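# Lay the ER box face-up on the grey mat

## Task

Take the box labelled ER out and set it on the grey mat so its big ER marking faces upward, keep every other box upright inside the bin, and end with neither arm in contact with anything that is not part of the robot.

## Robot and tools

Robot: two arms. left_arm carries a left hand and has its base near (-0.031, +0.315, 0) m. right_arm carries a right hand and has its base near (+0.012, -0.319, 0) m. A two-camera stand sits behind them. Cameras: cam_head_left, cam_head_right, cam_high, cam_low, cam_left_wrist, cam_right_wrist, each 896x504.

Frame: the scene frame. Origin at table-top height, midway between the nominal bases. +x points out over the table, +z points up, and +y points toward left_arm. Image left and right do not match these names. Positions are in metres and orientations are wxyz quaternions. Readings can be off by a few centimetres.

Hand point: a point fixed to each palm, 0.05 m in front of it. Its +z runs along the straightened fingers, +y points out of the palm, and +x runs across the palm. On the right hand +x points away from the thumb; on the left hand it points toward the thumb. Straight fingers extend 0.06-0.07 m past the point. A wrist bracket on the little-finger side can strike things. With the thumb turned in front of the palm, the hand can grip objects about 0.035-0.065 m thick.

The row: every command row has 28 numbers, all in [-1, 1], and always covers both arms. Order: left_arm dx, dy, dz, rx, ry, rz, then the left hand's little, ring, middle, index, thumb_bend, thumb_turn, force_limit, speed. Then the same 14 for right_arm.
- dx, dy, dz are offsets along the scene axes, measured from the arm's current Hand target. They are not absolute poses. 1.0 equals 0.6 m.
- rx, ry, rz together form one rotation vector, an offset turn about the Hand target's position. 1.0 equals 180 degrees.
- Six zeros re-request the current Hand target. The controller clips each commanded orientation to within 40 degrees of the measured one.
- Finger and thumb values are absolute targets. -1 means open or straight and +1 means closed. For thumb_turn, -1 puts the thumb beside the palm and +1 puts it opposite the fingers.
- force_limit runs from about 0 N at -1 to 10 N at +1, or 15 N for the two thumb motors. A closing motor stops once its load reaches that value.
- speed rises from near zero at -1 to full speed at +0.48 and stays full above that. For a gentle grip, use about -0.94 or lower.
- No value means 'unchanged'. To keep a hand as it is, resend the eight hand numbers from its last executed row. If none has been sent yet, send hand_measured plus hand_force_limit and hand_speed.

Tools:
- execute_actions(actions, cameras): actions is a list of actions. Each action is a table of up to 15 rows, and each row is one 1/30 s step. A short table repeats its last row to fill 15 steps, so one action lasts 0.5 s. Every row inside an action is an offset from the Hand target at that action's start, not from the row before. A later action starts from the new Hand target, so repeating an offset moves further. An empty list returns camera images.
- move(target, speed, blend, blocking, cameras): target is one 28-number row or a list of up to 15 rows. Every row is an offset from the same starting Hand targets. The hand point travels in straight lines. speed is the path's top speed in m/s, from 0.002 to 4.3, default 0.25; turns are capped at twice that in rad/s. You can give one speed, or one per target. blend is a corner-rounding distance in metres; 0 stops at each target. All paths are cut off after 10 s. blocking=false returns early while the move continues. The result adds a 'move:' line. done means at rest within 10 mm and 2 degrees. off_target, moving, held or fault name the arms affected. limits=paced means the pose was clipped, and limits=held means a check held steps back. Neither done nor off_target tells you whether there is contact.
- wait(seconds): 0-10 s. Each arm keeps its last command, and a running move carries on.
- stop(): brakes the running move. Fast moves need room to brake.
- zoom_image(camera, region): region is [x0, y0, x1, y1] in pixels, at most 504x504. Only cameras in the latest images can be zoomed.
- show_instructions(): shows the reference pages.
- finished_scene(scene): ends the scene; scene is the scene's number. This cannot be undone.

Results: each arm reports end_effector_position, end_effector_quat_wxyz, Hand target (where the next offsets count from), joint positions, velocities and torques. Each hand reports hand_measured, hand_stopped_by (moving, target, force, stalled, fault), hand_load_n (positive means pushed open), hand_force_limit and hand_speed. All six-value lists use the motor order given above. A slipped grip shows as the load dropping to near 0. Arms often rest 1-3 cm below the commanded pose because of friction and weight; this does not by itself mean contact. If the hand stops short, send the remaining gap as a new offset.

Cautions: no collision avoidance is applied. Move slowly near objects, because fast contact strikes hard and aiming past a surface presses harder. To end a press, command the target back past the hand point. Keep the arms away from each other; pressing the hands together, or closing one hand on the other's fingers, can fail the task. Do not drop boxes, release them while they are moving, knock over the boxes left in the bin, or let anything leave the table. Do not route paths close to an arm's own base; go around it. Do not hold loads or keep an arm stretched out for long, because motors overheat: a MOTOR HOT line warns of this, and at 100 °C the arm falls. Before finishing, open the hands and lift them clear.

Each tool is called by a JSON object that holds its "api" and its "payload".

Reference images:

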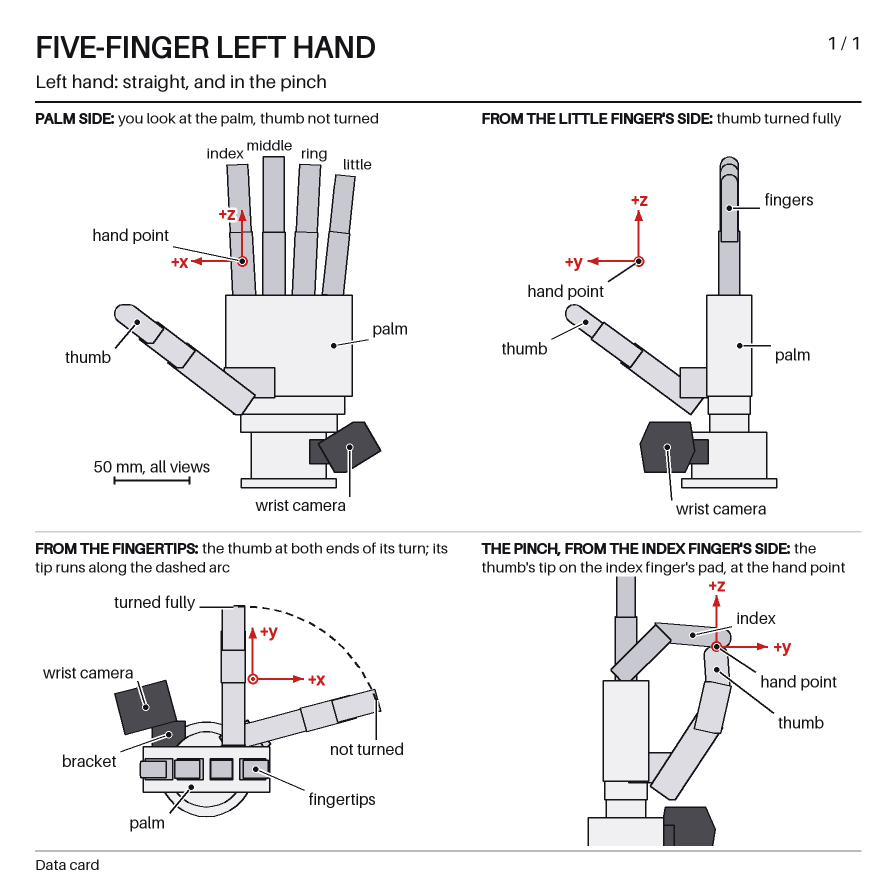

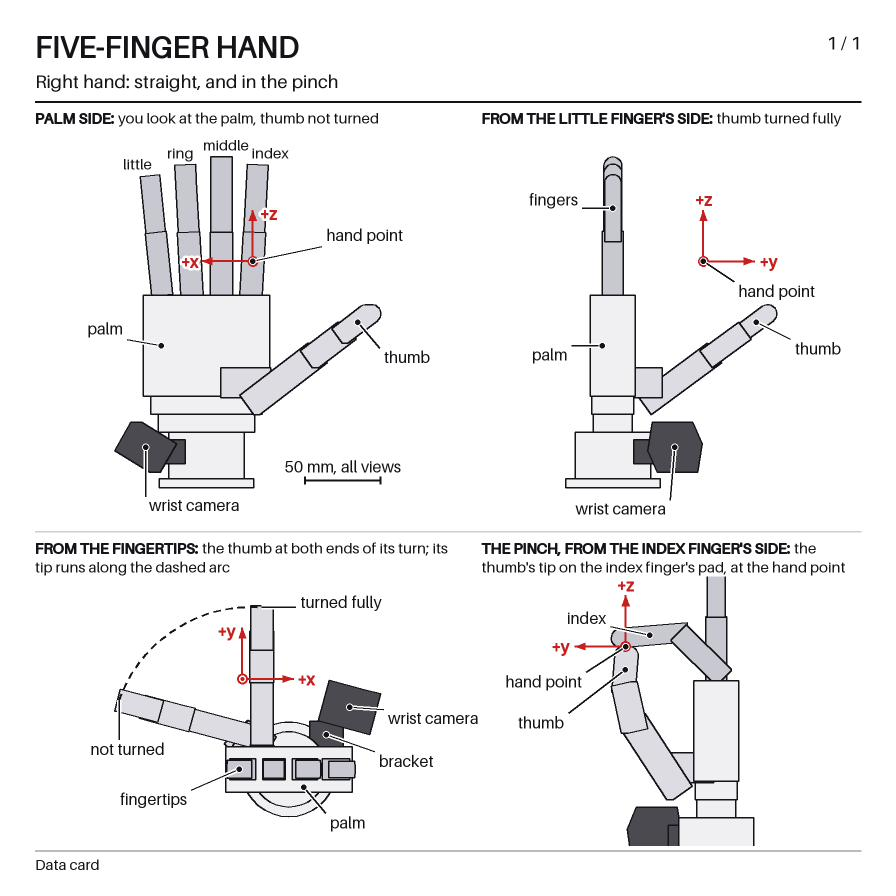

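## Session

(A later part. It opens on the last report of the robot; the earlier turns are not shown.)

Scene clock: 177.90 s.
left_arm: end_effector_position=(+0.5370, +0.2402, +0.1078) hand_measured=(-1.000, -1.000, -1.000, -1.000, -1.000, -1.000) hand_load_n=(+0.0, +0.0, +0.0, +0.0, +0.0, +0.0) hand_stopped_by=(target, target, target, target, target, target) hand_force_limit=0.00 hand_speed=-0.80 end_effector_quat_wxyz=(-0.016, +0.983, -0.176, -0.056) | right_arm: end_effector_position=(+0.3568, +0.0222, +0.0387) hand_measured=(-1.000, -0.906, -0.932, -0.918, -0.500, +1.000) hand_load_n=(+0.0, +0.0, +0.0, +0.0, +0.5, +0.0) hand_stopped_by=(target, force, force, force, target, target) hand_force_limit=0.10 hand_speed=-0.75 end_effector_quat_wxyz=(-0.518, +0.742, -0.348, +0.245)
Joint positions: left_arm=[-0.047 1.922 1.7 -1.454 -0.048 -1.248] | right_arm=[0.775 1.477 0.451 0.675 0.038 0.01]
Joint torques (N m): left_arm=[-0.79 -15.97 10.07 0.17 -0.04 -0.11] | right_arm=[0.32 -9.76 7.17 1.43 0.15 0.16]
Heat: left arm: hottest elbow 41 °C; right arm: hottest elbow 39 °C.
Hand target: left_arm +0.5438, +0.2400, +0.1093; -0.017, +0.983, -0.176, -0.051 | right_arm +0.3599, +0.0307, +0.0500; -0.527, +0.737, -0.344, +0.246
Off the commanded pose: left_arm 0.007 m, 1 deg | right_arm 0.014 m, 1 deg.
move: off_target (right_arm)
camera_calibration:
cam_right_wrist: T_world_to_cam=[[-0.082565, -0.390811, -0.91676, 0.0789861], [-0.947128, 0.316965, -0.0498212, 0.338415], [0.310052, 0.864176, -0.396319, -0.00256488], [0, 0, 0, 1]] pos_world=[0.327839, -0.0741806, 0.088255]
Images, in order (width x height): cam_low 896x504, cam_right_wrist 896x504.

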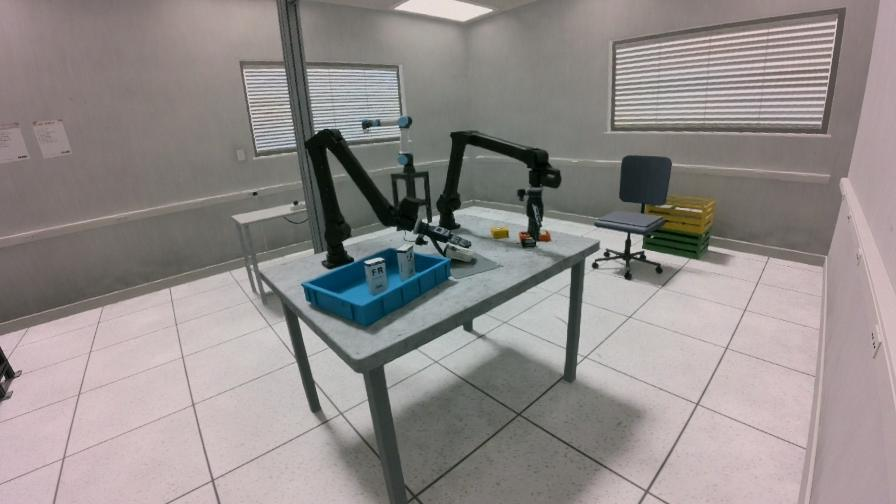

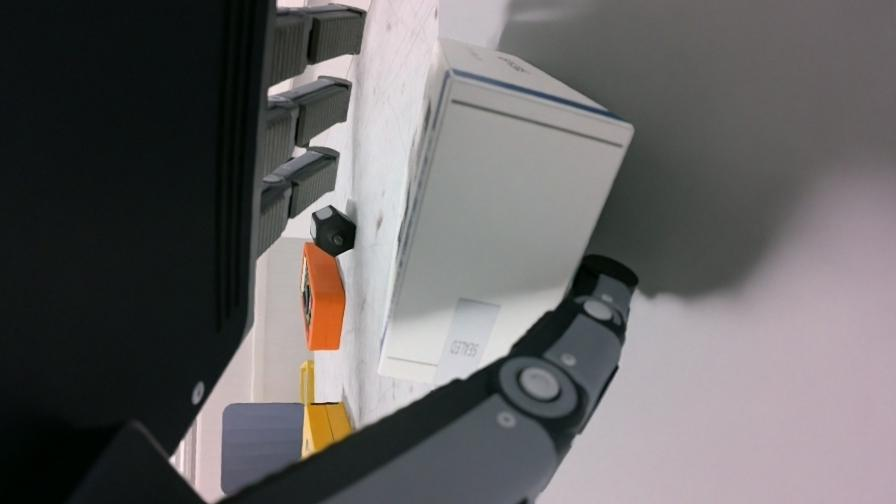

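{"api": "move", "payload": {"target": [[0,0,0,0,0,0,-1,-1,-1,-1,-1,-1,0,-0.8, 0,0,0.0,0,0,0,-1,-0.7,-0.7,-0.7,-0.95,1,0.1,-0.75]], "speed": 0.05, "cameras": ["cam_right_wrist","cam_low","cam_high","cam_head_left"]}}

{"api": "zoom_image", "payload": {"camera": "cam_low", "region": [400, 210, 500, 280]}}

Scene clock: 180.20 s.
left_arm: end_effector_position=(+0.5370, +0.2402, +0.1078) hand_measured=(-1.000, -1.000, -1.000, -1.000, -1.000, -1.000) hand_load_n=(+0.0, +0.0, +0.0, +0.0, +0.0, +0.0) hand_stopped_by=(target, target, target, target, target, target) hand_force_limit=0.00 hand_speed=-0.80 end_effector_quat_wxyz=(-0.016, +0.983, -0.176, -0.056) | right_arm: end_effector_position=(+0.3568, +0.0222, +0.0387) hand_measured=(-1.000, -0.906, -0.932, -0.918, -0.950, +1.000) hand_load_n=(+0.0, +0.0, +0.0, +0.0, +0.0, +0.0) hand_stopped_by=(target, force, force, force, target, target) hand_force_limit=0.10 hand_speed=-0.75 end_effector_quat_wxyz=(-0.518, +0.742, -0.348, +0.245)
Joint positions: left_arm=[-0.047 1.922 1.7 -1.454 -0.048 -1.248] | right_arm=[0.775 1.477 0.451 0.675 0.038 0.01]
Joint torques (N m): left_arm=[-0.85 -15.97 10.07 0.17 -0.04 -0.11] | right_arm=[0.32 -9.7 7.17 1.43 0.14 0.16]
Heat: left arm: hottest elbow 41 °C; right arm: hottest elbow 38 °C.
Hand target: left_arm +0.5438, +0.2400, +0.1093; -0.017, +0.983, -0.176, -0.051 | right_arm +0.3599, +0.0307, +0.0500; -0.527, +0.737, -0.344, +0.246
Off the commanded pose: left_arm 0.007 m, 1 deg | right_arm 0.014 m, 1 deg.
move: off_target (right_arm)
camera_calibration:
cam_right_wrist: T_world_to_cam=[[-0.082565, -0.390811, -0.91676, 0.0789861], [-0.947128, 0.316965, -0.0498212, 0.338415], [0.310052, 0.864176, -0.396319, -0.00256488], [0, 0, 0, 1]] pos_world=[0.327839, -0.0741806, 0.088255]
Images, in order (width x height): cam_head_left 896x504, cam_high 896x504, cam_low 896x504, cam_right_wrist 896x504.

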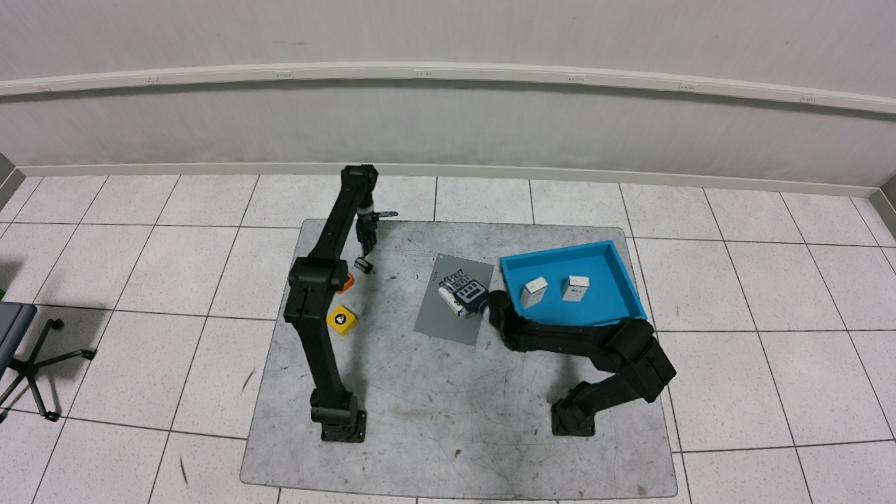

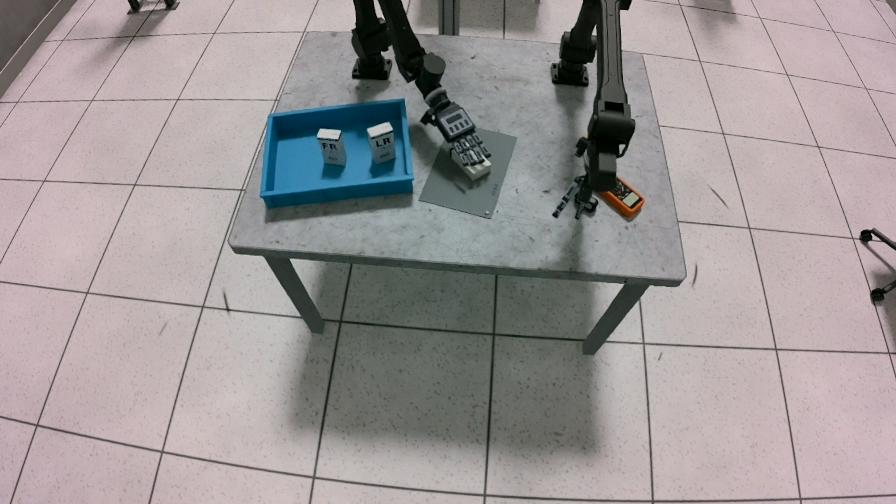

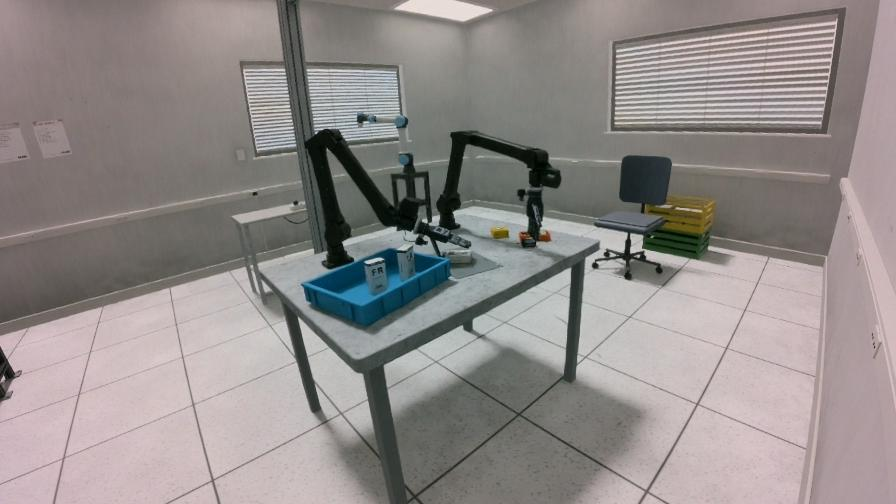

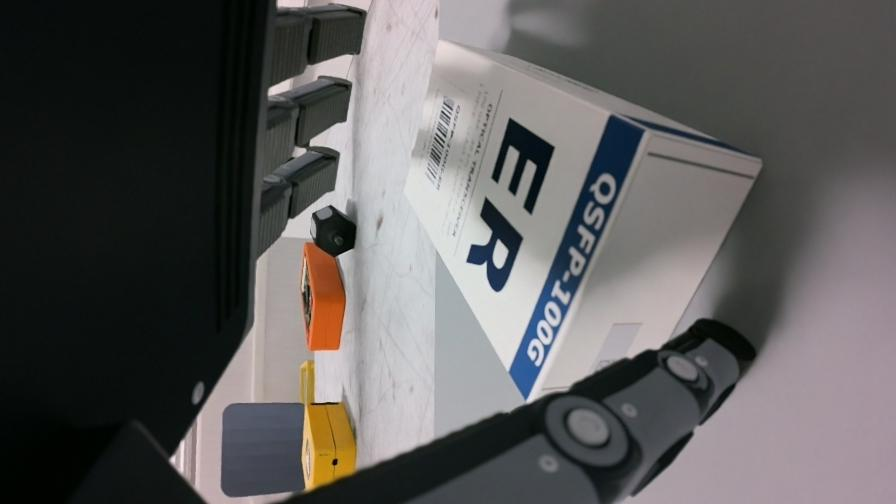

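Scaled by 5.040 from the camera's 896x504 image, which has a finer 1280x720 frame.

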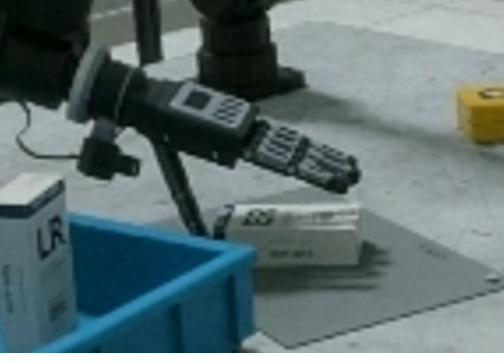

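{"api": "move", "payload": {"target": [[0,0,0,0,0,0,-1,-1,-1,-1,-1,-1,0,-0.8, -0.05,-0.043,0.03,0,0,0,-1,-0.7,-0.7,-0.7,-0.95,1,0.1,-0.75],[0,0,0,0,0,0,-1,-1,-1,-1,-1,-1,0,-0.8, -0.1,-0.1,0.35,0,0,0,-1,-0.7,-0.7,-0.7,-0.95,1,0.1,-0.75]], "speed": [0.08,0.2], "blend": [0.01,0], "cameras": ["cam_right_wrist","cam_low","cam_high","cam_head_left","cam_head_right"]}}

{"api": "zoom_image", "payload": {"camera": "cam_high", "region": [250, 80, 560, 230]}}

{"api": "zoom_image", "payload": {"camera": "cam_low", "region": [280, 180, 580, 330]}}

{"api": "zoom_image", "payload": {"camera": "cam_head_left", "region": [330, 220, 560, 370]}}

Scene clock: 186.80 s.
left_arm: end_effector_position=(+0.5370, +0.2402, +0.1078) hand_measured=(-1.000, -1.000, -1.000, -1.000, -1.000, -1.000) hand_load_n=(+0.0, +0.0, +0.0, +0.0, +0.0, +0.0) hand_stopped_by=(target, target, target, target, target, target) hand_force_limit=0.00 hand_speed=-0.80 end_effector_quat_wxyz=(-0.016, +0.983, -0.176, -0.056) | right_arm: end_effector_position=(+0.2908, -0.0330, +0.2323) hand_measured=(-1.000, -0.906, -0.932, -0.918, -0.950, +1.000) hand_load_n=(+0.0, +0.0, +0.0, +0.0, +0.0, +0.0) hand_stopped_by=(target, force, force, force, target, target) hand_force_limit=0.10 hand_speed=-0.75 end_effector_quat_wxyz=(-0.514, +0.748, -0.346, +0.238)
Joint positions: left_arm=[-0.047 1.922 1.7 -1.454 -0.048 -1.248] | right_arm=[0.778 0.749 0.609 -0.227 0.027 0.01]
Joint torques (N m): left_arm=[-0.91 -15.91 10.09 0.17 -0.04 -0.11] | right_arm=[-1.08 -2.43 13.15 1.33 0.01 0.11]
Heat: left arm: hottest elbow 41 °C; right arm: hottest elbow 39 °C.
Hand target: left_arm +0.5438, +0.2400, +0.1093; -0.017, +0.983, -0.176, -0.051 | right_arm +0.2999, -0.0293, +0.2601; -0.527, +0.737, -0.344, +0.246
Off the commanded pose: left_arm 0.007 m, 1 deg | right_arm 0.029 m, 2 deg.
move: off_target (right_arm)
camera_calibration:
cam_right_wrist: T_world_to_cam=[[-0.091493, -0.399579, -0.912121, 0.230729], [-0.95161, 0.304934, -0.0381306, 0.301248], [0.293373, 0.864495, -0.408143, 0.149947], [0, 0, 0, 1]] pos_world=[0.26379, -0.129295, 0.283139]
Images, in order (width x height): cam_head_left 896x504, cam_head_right 896x504, cam_high 896x504, cam_low 896x504, cam_right_wrist 896x504.

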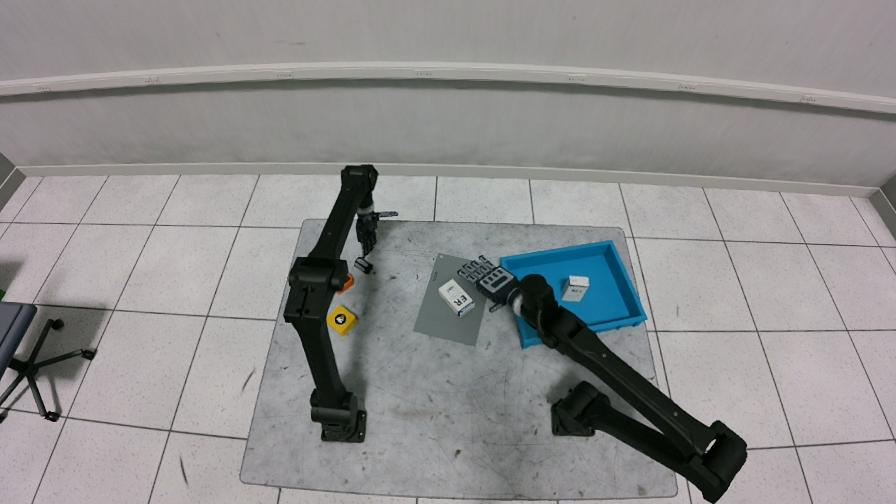

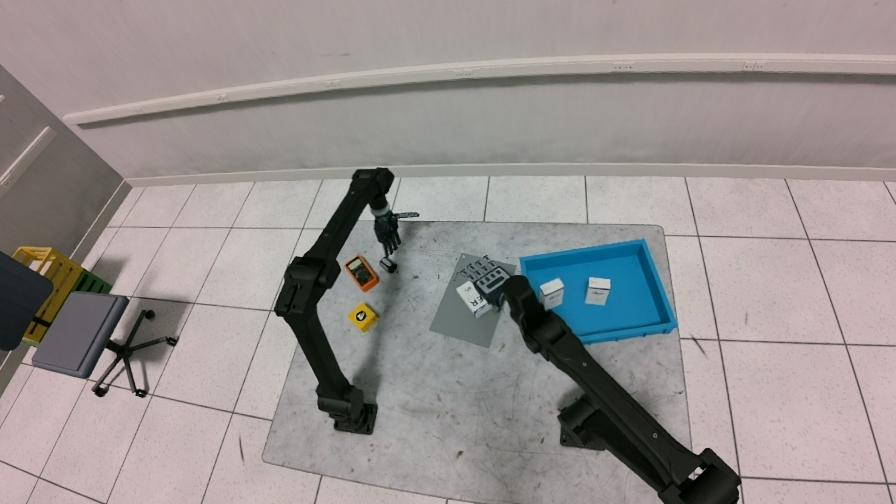

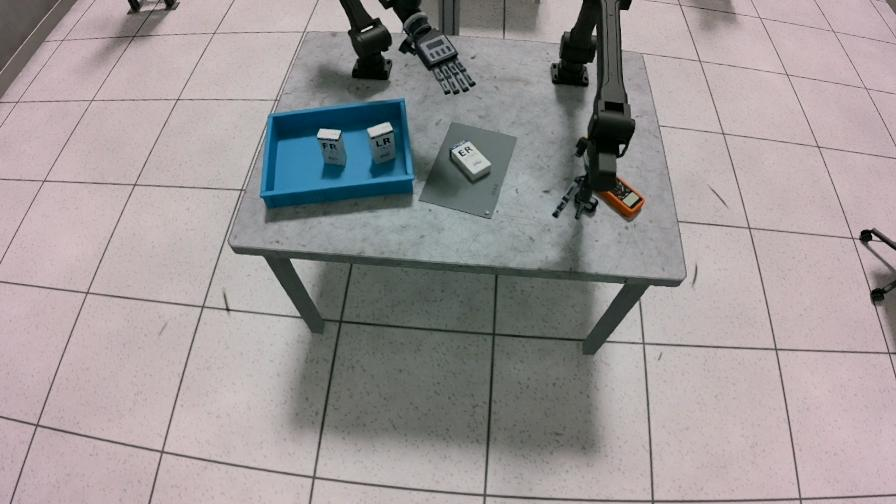

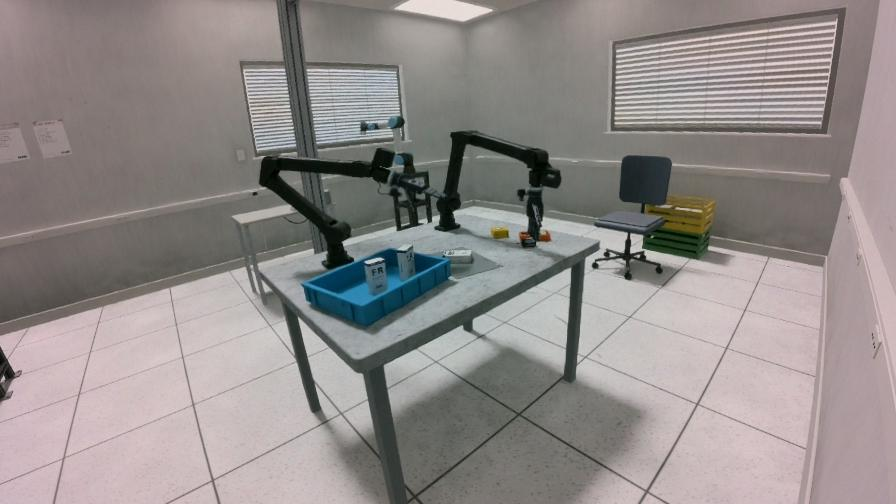

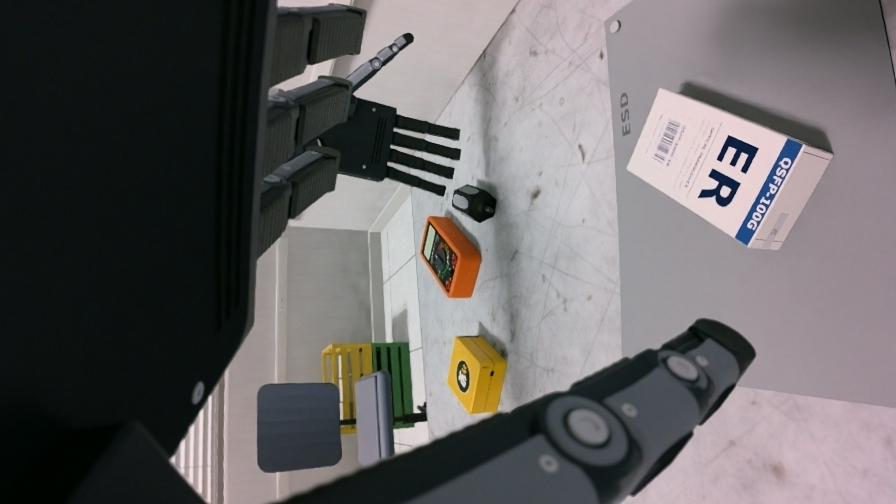

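Scaled by 1.626 from the camera's 896x504 image, which has a finer 1280x720 frame.

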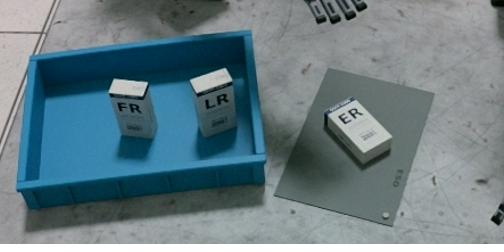

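Scaled by 1.680 from the camera's 896x504 image, which has a finer 1280x720 frame.

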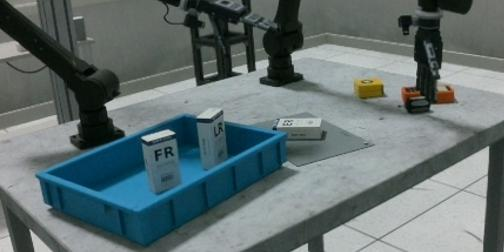

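Scaled by 2.191 from the camera's 896x504 image, which has a finer 1280x720 frame.

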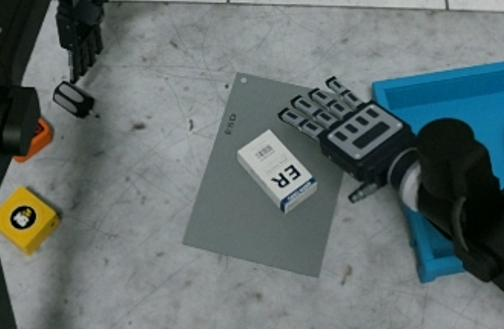

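Box ER is flat on the mat, ER up; others standing; arms clear.

{"api": "finished_scene", "payload": {"scene": 1}}

The scene is finished: the task was done.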